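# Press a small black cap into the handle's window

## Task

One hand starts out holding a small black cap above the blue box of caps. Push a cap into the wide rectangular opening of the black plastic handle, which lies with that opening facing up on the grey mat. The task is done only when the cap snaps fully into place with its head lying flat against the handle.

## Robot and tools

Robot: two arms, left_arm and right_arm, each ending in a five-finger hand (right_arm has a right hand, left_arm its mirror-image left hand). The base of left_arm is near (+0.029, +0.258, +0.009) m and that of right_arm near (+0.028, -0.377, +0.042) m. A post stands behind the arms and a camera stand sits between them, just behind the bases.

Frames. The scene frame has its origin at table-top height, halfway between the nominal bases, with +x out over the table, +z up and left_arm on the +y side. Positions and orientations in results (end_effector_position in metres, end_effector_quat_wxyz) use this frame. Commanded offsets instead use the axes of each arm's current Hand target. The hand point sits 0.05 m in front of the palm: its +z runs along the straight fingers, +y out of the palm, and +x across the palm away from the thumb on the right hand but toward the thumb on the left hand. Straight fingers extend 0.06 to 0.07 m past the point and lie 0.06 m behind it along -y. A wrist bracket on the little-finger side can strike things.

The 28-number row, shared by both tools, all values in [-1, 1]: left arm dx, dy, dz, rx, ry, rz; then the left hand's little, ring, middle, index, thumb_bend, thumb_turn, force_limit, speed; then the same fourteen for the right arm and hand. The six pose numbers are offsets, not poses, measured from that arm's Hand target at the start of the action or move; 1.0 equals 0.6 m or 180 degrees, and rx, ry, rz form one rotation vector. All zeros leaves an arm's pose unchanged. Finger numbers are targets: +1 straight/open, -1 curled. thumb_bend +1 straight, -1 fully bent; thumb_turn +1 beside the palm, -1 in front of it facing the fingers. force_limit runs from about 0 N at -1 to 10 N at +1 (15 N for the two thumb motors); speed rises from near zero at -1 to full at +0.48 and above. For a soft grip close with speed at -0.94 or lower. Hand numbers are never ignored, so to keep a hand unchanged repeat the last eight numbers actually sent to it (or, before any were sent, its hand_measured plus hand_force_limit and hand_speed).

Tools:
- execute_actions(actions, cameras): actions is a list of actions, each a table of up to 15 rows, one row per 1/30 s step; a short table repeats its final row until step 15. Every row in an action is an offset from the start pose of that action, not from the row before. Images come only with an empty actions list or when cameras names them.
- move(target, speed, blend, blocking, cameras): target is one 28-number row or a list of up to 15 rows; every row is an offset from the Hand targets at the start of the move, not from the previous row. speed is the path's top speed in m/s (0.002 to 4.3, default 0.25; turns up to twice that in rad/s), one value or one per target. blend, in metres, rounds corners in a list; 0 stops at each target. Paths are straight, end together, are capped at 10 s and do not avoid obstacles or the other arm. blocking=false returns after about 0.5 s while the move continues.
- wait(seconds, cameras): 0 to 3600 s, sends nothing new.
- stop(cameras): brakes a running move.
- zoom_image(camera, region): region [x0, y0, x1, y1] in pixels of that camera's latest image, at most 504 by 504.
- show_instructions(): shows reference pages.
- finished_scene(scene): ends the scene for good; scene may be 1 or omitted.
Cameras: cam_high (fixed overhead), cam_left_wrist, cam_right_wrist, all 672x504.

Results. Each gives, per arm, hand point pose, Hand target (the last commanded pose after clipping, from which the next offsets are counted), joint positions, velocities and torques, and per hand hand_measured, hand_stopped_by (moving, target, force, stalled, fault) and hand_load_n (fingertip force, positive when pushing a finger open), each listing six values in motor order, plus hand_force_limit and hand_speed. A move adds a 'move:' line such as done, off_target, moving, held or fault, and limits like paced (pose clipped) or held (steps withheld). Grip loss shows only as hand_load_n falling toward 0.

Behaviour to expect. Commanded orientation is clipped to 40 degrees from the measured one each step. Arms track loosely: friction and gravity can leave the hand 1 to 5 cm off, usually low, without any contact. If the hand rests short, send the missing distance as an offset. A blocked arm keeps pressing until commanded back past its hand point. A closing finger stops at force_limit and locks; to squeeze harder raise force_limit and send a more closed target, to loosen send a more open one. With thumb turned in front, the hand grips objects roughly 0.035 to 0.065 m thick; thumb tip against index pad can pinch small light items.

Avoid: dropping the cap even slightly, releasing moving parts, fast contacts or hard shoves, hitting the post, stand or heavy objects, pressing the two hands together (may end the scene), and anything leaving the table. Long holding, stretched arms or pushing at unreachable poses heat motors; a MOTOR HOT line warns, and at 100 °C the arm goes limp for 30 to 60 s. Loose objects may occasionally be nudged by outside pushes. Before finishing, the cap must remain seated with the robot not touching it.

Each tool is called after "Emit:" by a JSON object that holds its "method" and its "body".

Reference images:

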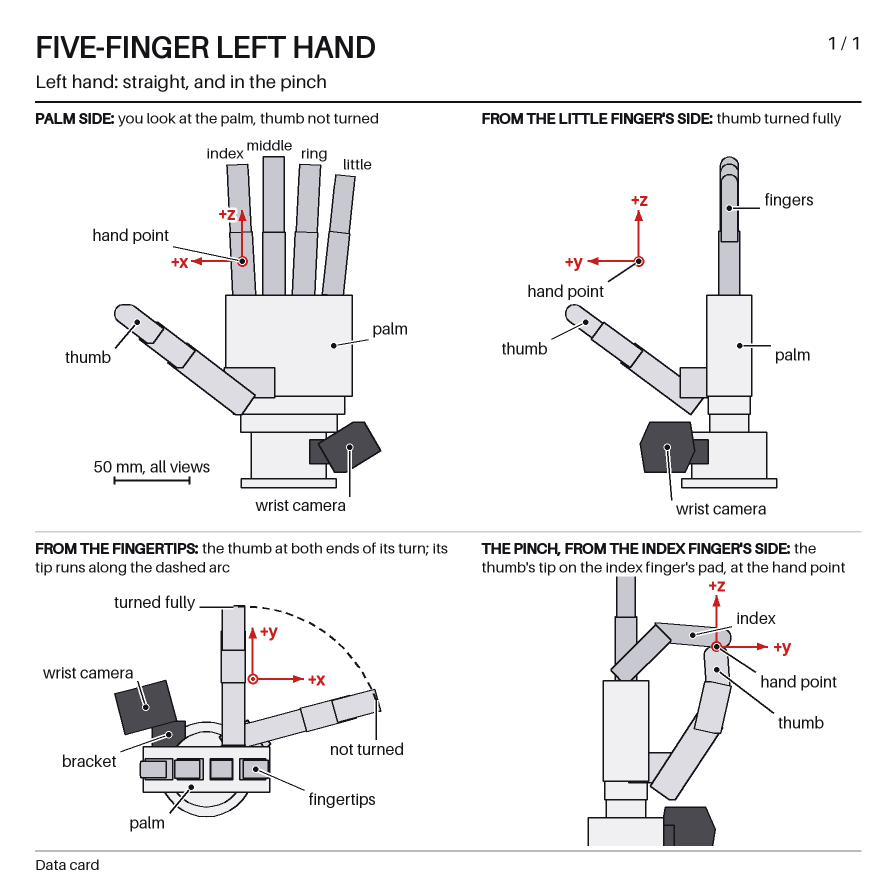

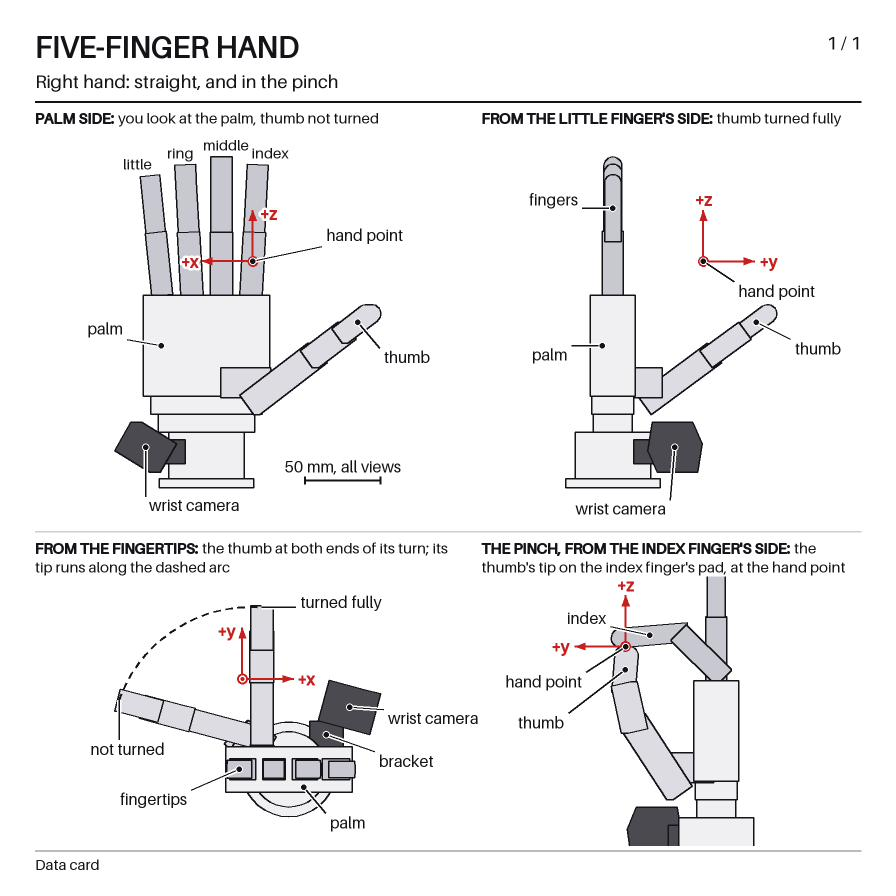

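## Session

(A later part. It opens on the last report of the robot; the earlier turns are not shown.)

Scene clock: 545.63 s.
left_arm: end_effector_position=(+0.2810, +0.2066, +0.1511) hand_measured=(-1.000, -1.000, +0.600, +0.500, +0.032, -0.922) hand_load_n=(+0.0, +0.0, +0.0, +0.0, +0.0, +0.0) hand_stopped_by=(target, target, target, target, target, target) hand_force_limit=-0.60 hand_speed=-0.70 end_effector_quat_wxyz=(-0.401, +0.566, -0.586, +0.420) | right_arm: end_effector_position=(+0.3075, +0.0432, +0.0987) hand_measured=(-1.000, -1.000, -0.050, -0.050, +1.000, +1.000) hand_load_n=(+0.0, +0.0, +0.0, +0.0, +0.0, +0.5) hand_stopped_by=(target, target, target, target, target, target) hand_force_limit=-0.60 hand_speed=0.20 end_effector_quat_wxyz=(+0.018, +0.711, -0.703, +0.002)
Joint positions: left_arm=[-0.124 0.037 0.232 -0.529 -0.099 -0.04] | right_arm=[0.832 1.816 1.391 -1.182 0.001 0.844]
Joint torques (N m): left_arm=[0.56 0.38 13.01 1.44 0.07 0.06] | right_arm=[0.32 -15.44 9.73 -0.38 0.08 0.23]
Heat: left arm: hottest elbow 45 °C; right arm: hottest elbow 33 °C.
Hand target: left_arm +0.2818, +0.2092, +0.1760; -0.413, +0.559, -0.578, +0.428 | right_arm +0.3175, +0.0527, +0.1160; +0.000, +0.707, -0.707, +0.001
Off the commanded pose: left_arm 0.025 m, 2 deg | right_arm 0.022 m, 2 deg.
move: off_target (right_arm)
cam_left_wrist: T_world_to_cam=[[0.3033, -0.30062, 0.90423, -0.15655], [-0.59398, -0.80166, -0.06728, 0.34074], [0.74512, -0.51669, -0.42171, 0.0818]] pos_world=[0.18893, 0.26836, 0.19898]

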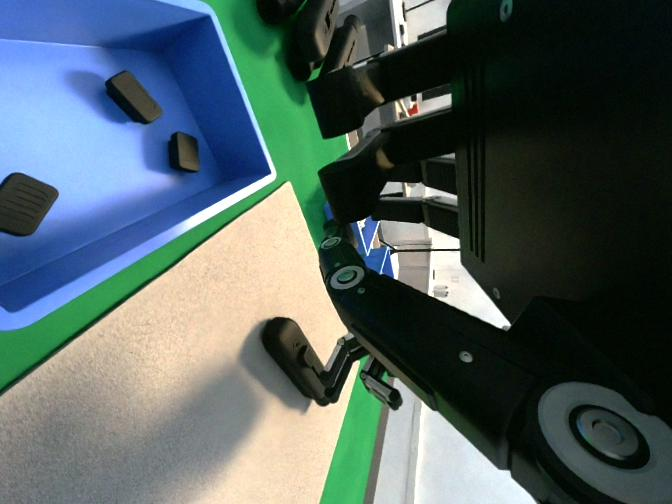

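Emit:
{"method": "move", "body": {"target": [[0,0,0,0,0,0,-1.0,-1.0,0.6,0.5,0.032,-0.922,-0.6,-0.7,0,0,-0.06,0,0,0,-1,-1,-0.05,-0.05,1,1,-0.6,0.2],[0,0,0,0,0,0,-1.0,-1.0,0.6,0.5,0.032,-0.922,-0.6,-0.7,0.18,0.0583,-0.05,0,0,0,-1,-1,-0.05,-0.05,1,1,-0.6,0.2]], "speed": 0.25, "cameras": ["all"]}}

Emit:
{"method": "zoom_image", "body": {"camera": "cam_right_wrist", "region": [232, 257, 278, 303]}}

Emit:
{"method": "zoom_image", "body": {"camera": "cam_high", "region": [322, 128, 350, 149]}}

Emit:
{"method": "zoom_image", "body": {"camera": "cam_left_wrist", "region": [290, 335, 325, 370]}}

Scene clock: 549.33 s.
left_arm: end_effector_position=(+0.2810, +0.2066, +0.1511) hand_measured=(-1.000, -1.000, +0.600, +0.500, +0.032, -0.922) hand_load_n=(+0.0, +0.0, +0.0, +0.0, +0.0, +0.0) hand_stopped_by=(target, target, target, target, target, target) hand_force_limit=-0.60 hand_speed=-0.70 end_effector_quat_wxyz=(-0.401, +0.566, -0.586, +0.420) | right_arm: end_effector_position=(+0.2802, -0.0566, +0.1444) hand_measured=(-1.000, -1.000, -0.050, -0.050, +1.000, +1.000) hand_load_n=(+0.0, +0.0, +0.0, +0.0, +0.0, +0.0) hand_stopped_by=(target, target, target, target, target, target) hand_force_limit=-0.60 hand_speed=0.20 end_effector_quat_wxyz=(+0.009, +0.705, -0.709, +0.001)
Joint positions: left_arm=[-0.124 0.037 0.232 -0.529 -0.099 -0.04] | right_arm=[0.726 1.534 1.155 -1.209 0.002 0.755]
Joint torques (N m): left_arm=[0.21 0.32 12.93 1.46 0.07 0.08] | right_arm=[0.38 -11.58 7.13 0.62 0.08 0.09]
Heat: left arm: hottest elbow 45 °C; right arm: hottest elbow 33 °C.
Hand target: left_arm +0.2818, +0.2092, +0.1760; -0.413, +0.559, -0.578, +0.428 | right_arm +0.2826, -0.0554, +0.1462; +0.000, +0.707, -0.707, +0.001
Off the commanded pose: left_arm 0.025 m, 2 deg | right_arm 0.003 m, 1 deg.
move: done
cam_left_wrist: T_world_to_cam=[[0.3033, -0.30062, 0.90423, -0.15655], [-0.59398, -0.80166, -0.06728, 0.34074], [0.74512, -0.51669, -0.42171, 0.0818]] pos_world=[0.18893, 0.26836, 0.19898]
cam_right_wrist: T_world_to_cam=[[-0.97008, -0.23205, 0.07138, 0.24468], [-0.15923, 0.83008, 0.53443, 0.01104], [-0.18327, 0.50707, -0.8422, 0.31733]] pos_world=[0.29727, -0.11329, 0.24389]

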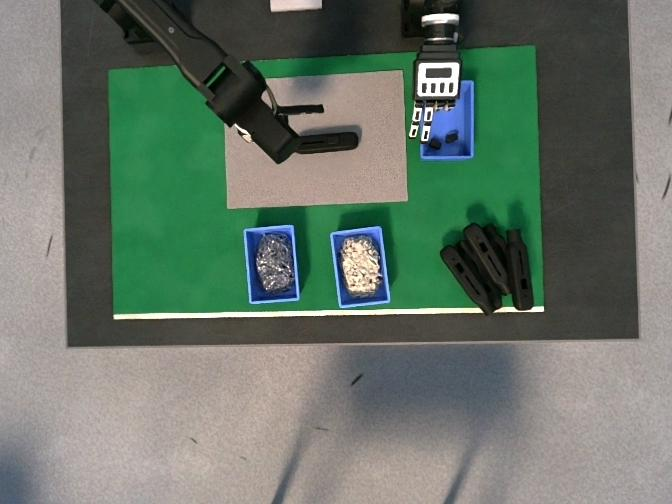

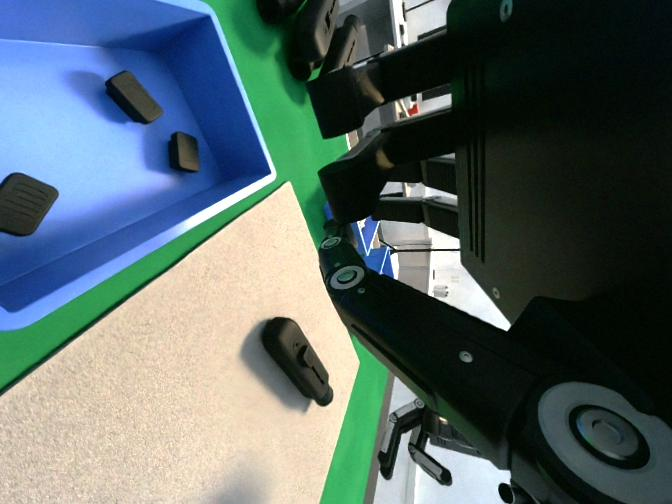

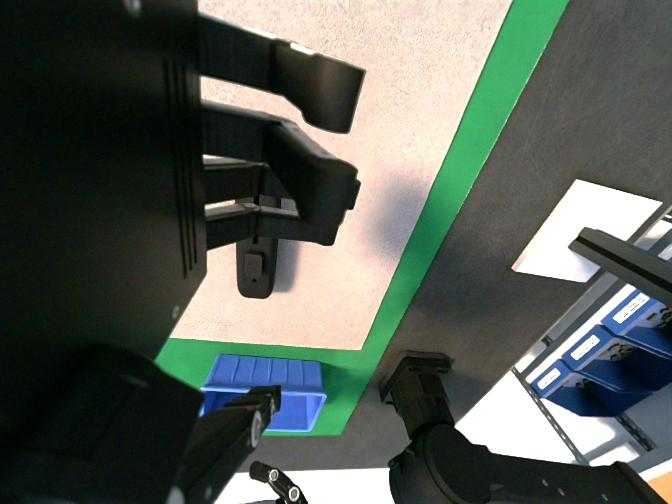

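Scaled by 10.957 from the camera's image (finer frame: 960x720).

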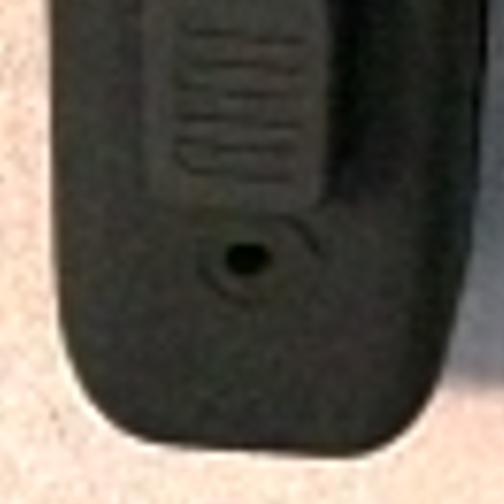

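Scaled by 18.000 from the camera's image (finer frame: 960x720).

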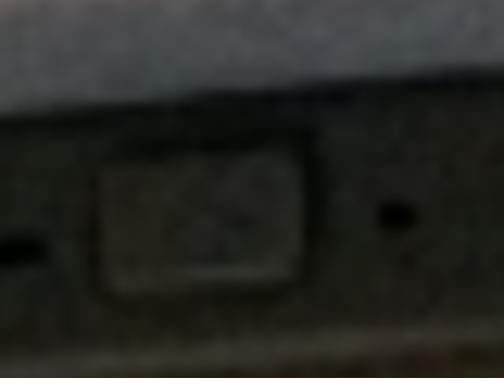

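Scaled by 14.400 from the camera's image (finer frame: 960x720).

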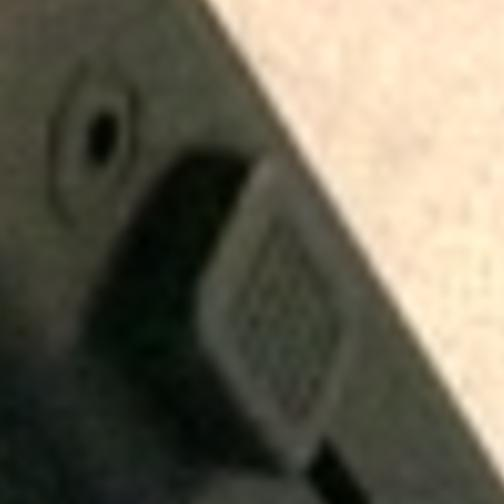

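Emit:
{"method": "zoom_image", "body": {"camera": "cam_right_wrist", "region": [236, 245, 272, 281]}}

Scaled by 14.000 from the camera's image (finer frame: 960x720).

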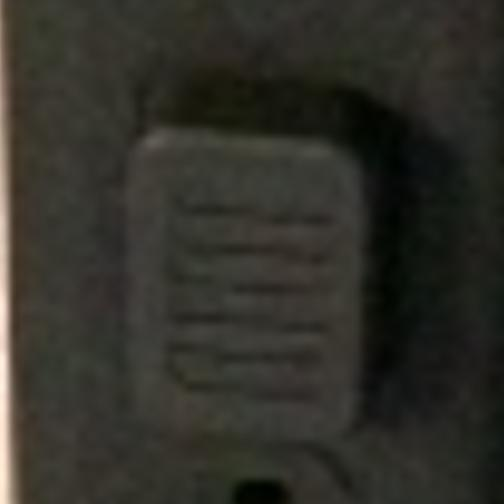

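Emit:
{"method": "zoom_image", "body": {"camera": "cam_left_wrist", "region": [95, 60, 215, 180]}}

Emit:
{"method": "zoom_image", "body": {"camera": "cam_left_wrist", "region": [0, 160, 80, 240]}}

Scaled by 4.200 from the camera's image (finer frame: 960x720).

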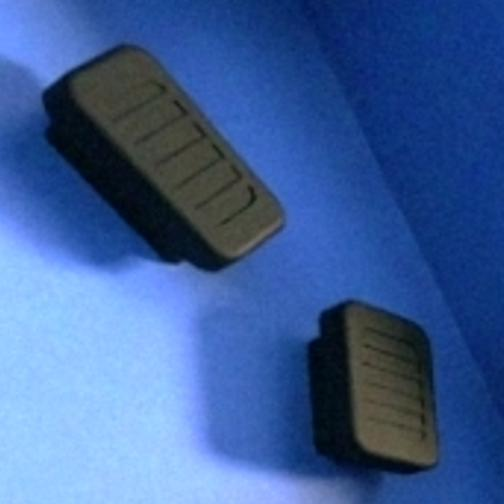

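Scaled by 6.300 from the camera's image (finer frame: 960x720).

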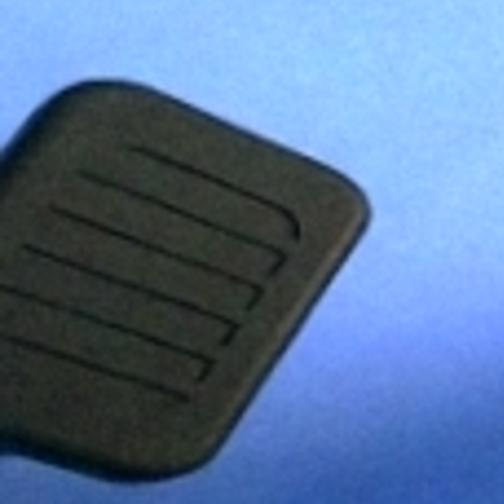

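Emit:
{"method": "move", "body": {"target": [0,0,0,0,0,0,-1.0,-1.0,0.6,0.5,0.032,-0.922,-0.6,-0.7,0.2,0.05,-0.05,0,0,0,-1,-1,-0.05,-0.05,1,1,-0.6,0.2], "speed": 0.3, "cameras": ["all"]}}

Emit:
{"method": "zoom_image", "body": {"camera": "cam_left_wrist", "region": [288, 335, 328, 375]}}

Emit:
{"method": "zoom_image", "body": {"camera": "cam_high", "region": [290, 120, 370, 165]}}

Scene clock: 560.93 s.
left_arm: end_effector_position=(+0.2810, +0.2066, +0.1511) hand_measured=(-1.000, -1.000, +0.600, +0.500, +0.032, -0.922) hand_load_n=(+0.0, +0.0, +0.0, +0.0, +0.0, +0.0) hand_stopped_by=(target, target, target, target, target, target) hand_force_limit=-0.60 hand_speed=-0.70 end_effector_quat_wxyz=(-0.401, +0.566, -0.586, +0.420) | right_arm: end_effector_position=(+0.2551, -0.1727, +0.1770) hand_measured=(-1.000, -1.000, -0.050, -0.050, +1.000, +1.000) hand_load_n=(+0.0, +0.0, +0.0, +0.0, +0.0, +0.0) hand_stopped_by=(target, target, target, target, target, target) hand_force_limit=-0.60 hand_speed=0.20 end_effector_quat_wxyz=(-0.007, +0.706, -0.709, +0.004)
Joint positions: left_arm=[-0.124 0.037 0.232 -0.529 -0.099 -0.04] | right_arm=[0.523 1.246 0.961 -1.271 0.004 0.55]
Joint torques (N m): left_arm=[0.38 0.32 12.96 1.37 0.09 0.07] | right_arm=[0.26 -7.24 7.42 -0.28 0.02 0.08]
Heat: left arm: hottest elbow 45 °C; right arm: hottest elbow 33 °C.
Hand target: left_arm +0.2818, +0.2092, +0.1760; -0.413, +0.559, -0.578, +0.428 | right_arm +0.2528, -0.1753, +0.1763; +0.000, +0.707, -0.707, +0.001
Off the commanded pose: left_arm 0.025 m, 2 deg | right_arm 0.004 m, 1 deg.
move: done
cam_left_wrist: T_world_to_cam=[[0.3033, -0.30062, 0.90423, -0.15655], [-0.59398, -0.80166, -0.06728, 0.34074], [0.74512, -0.51669, -0.42171, 0.0818]] pos_world=[0.18893, 0.26836, 0.19898]
cam_right_wrist: T_world_to_cam=[[-0.97109, -0.23498, 0.04198, 0.19611], [-0.17486, 0.81998, 0.54502, 0.08629], [-0.16249, 0.52193, -0.83737, 0.39547]] pos_world=[0.26979, -0.23108, 0.27589]

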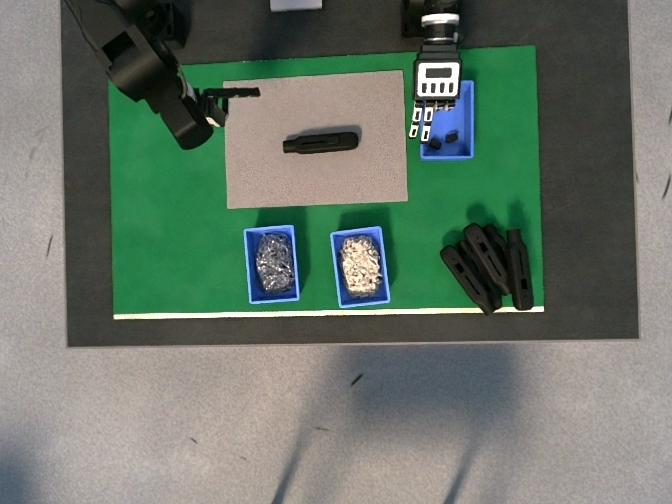

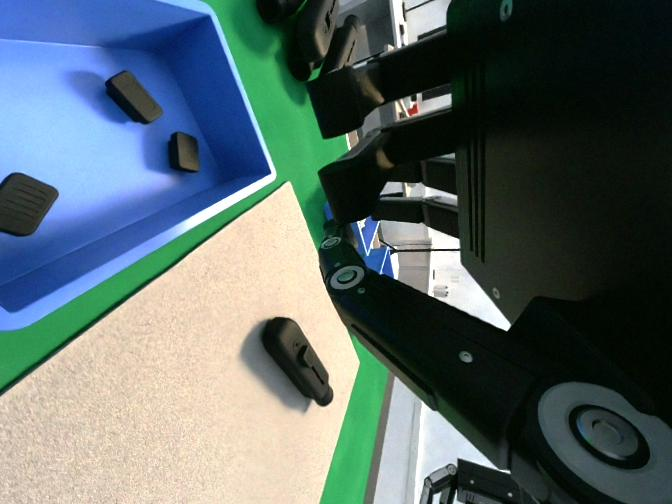

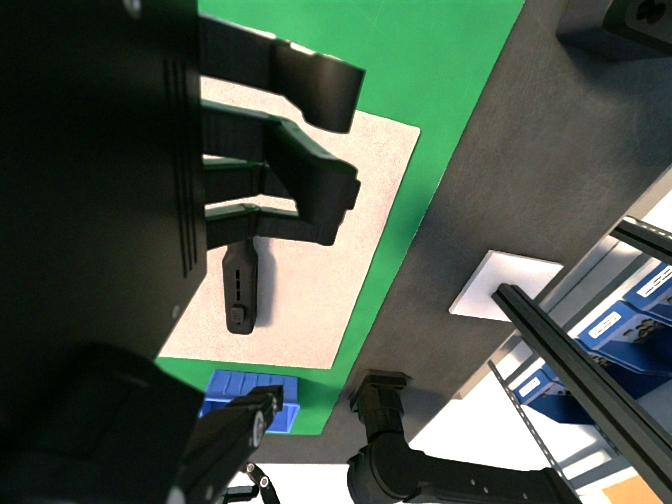

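Scaled by 12.600 from the camera's image (finer frame: 960x720).

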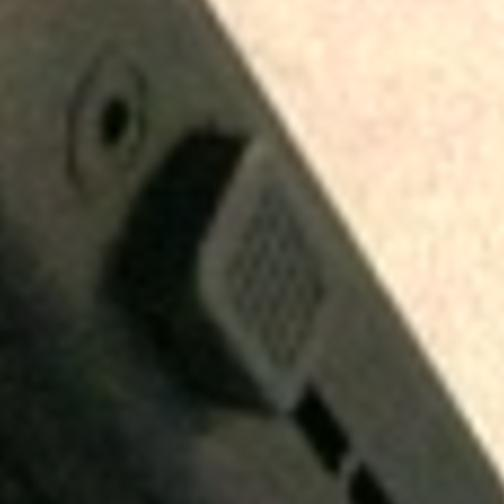

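Scaled by 6.300 from the camera's image (finer frame: 960x720).

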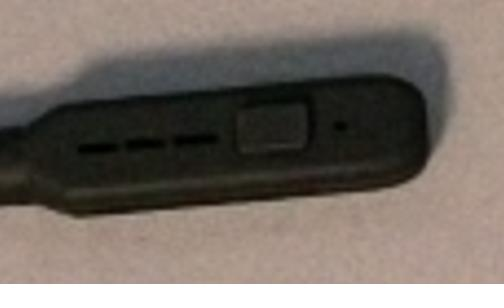

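Emit:
{"method": "zoom_image", "body": {"camera": "cam_left_wrist", "region": [100, 65, 170, 130]}}

Emit:
{"method": "zoom_image", "body": {"camera": "cam_left_wrist", "region": [162, 125, 207, 180]}}

Scaled by 7.200 from the camera's image (finer frame: 960x720).

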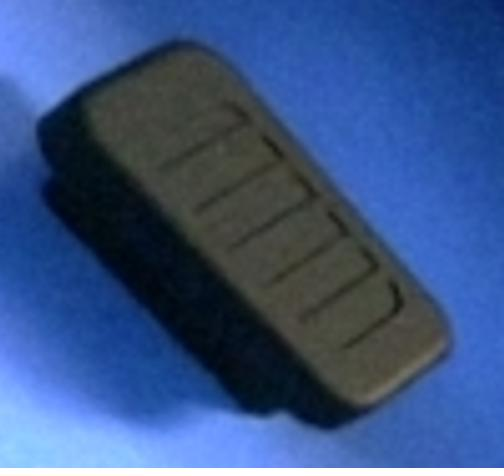

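Scaled by 9.164 from the camera's image (finer frame: 960x720).

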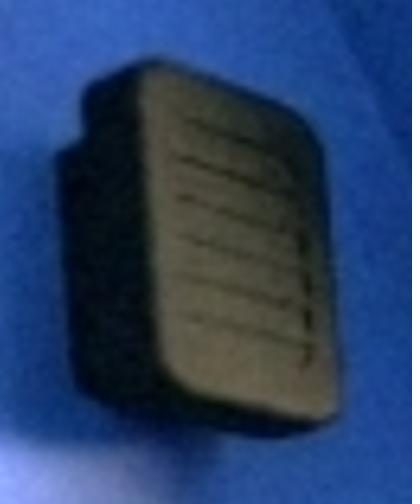

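Emit:
{"method": "finished_scene", "body": {}}

The scene is finished: the task was done.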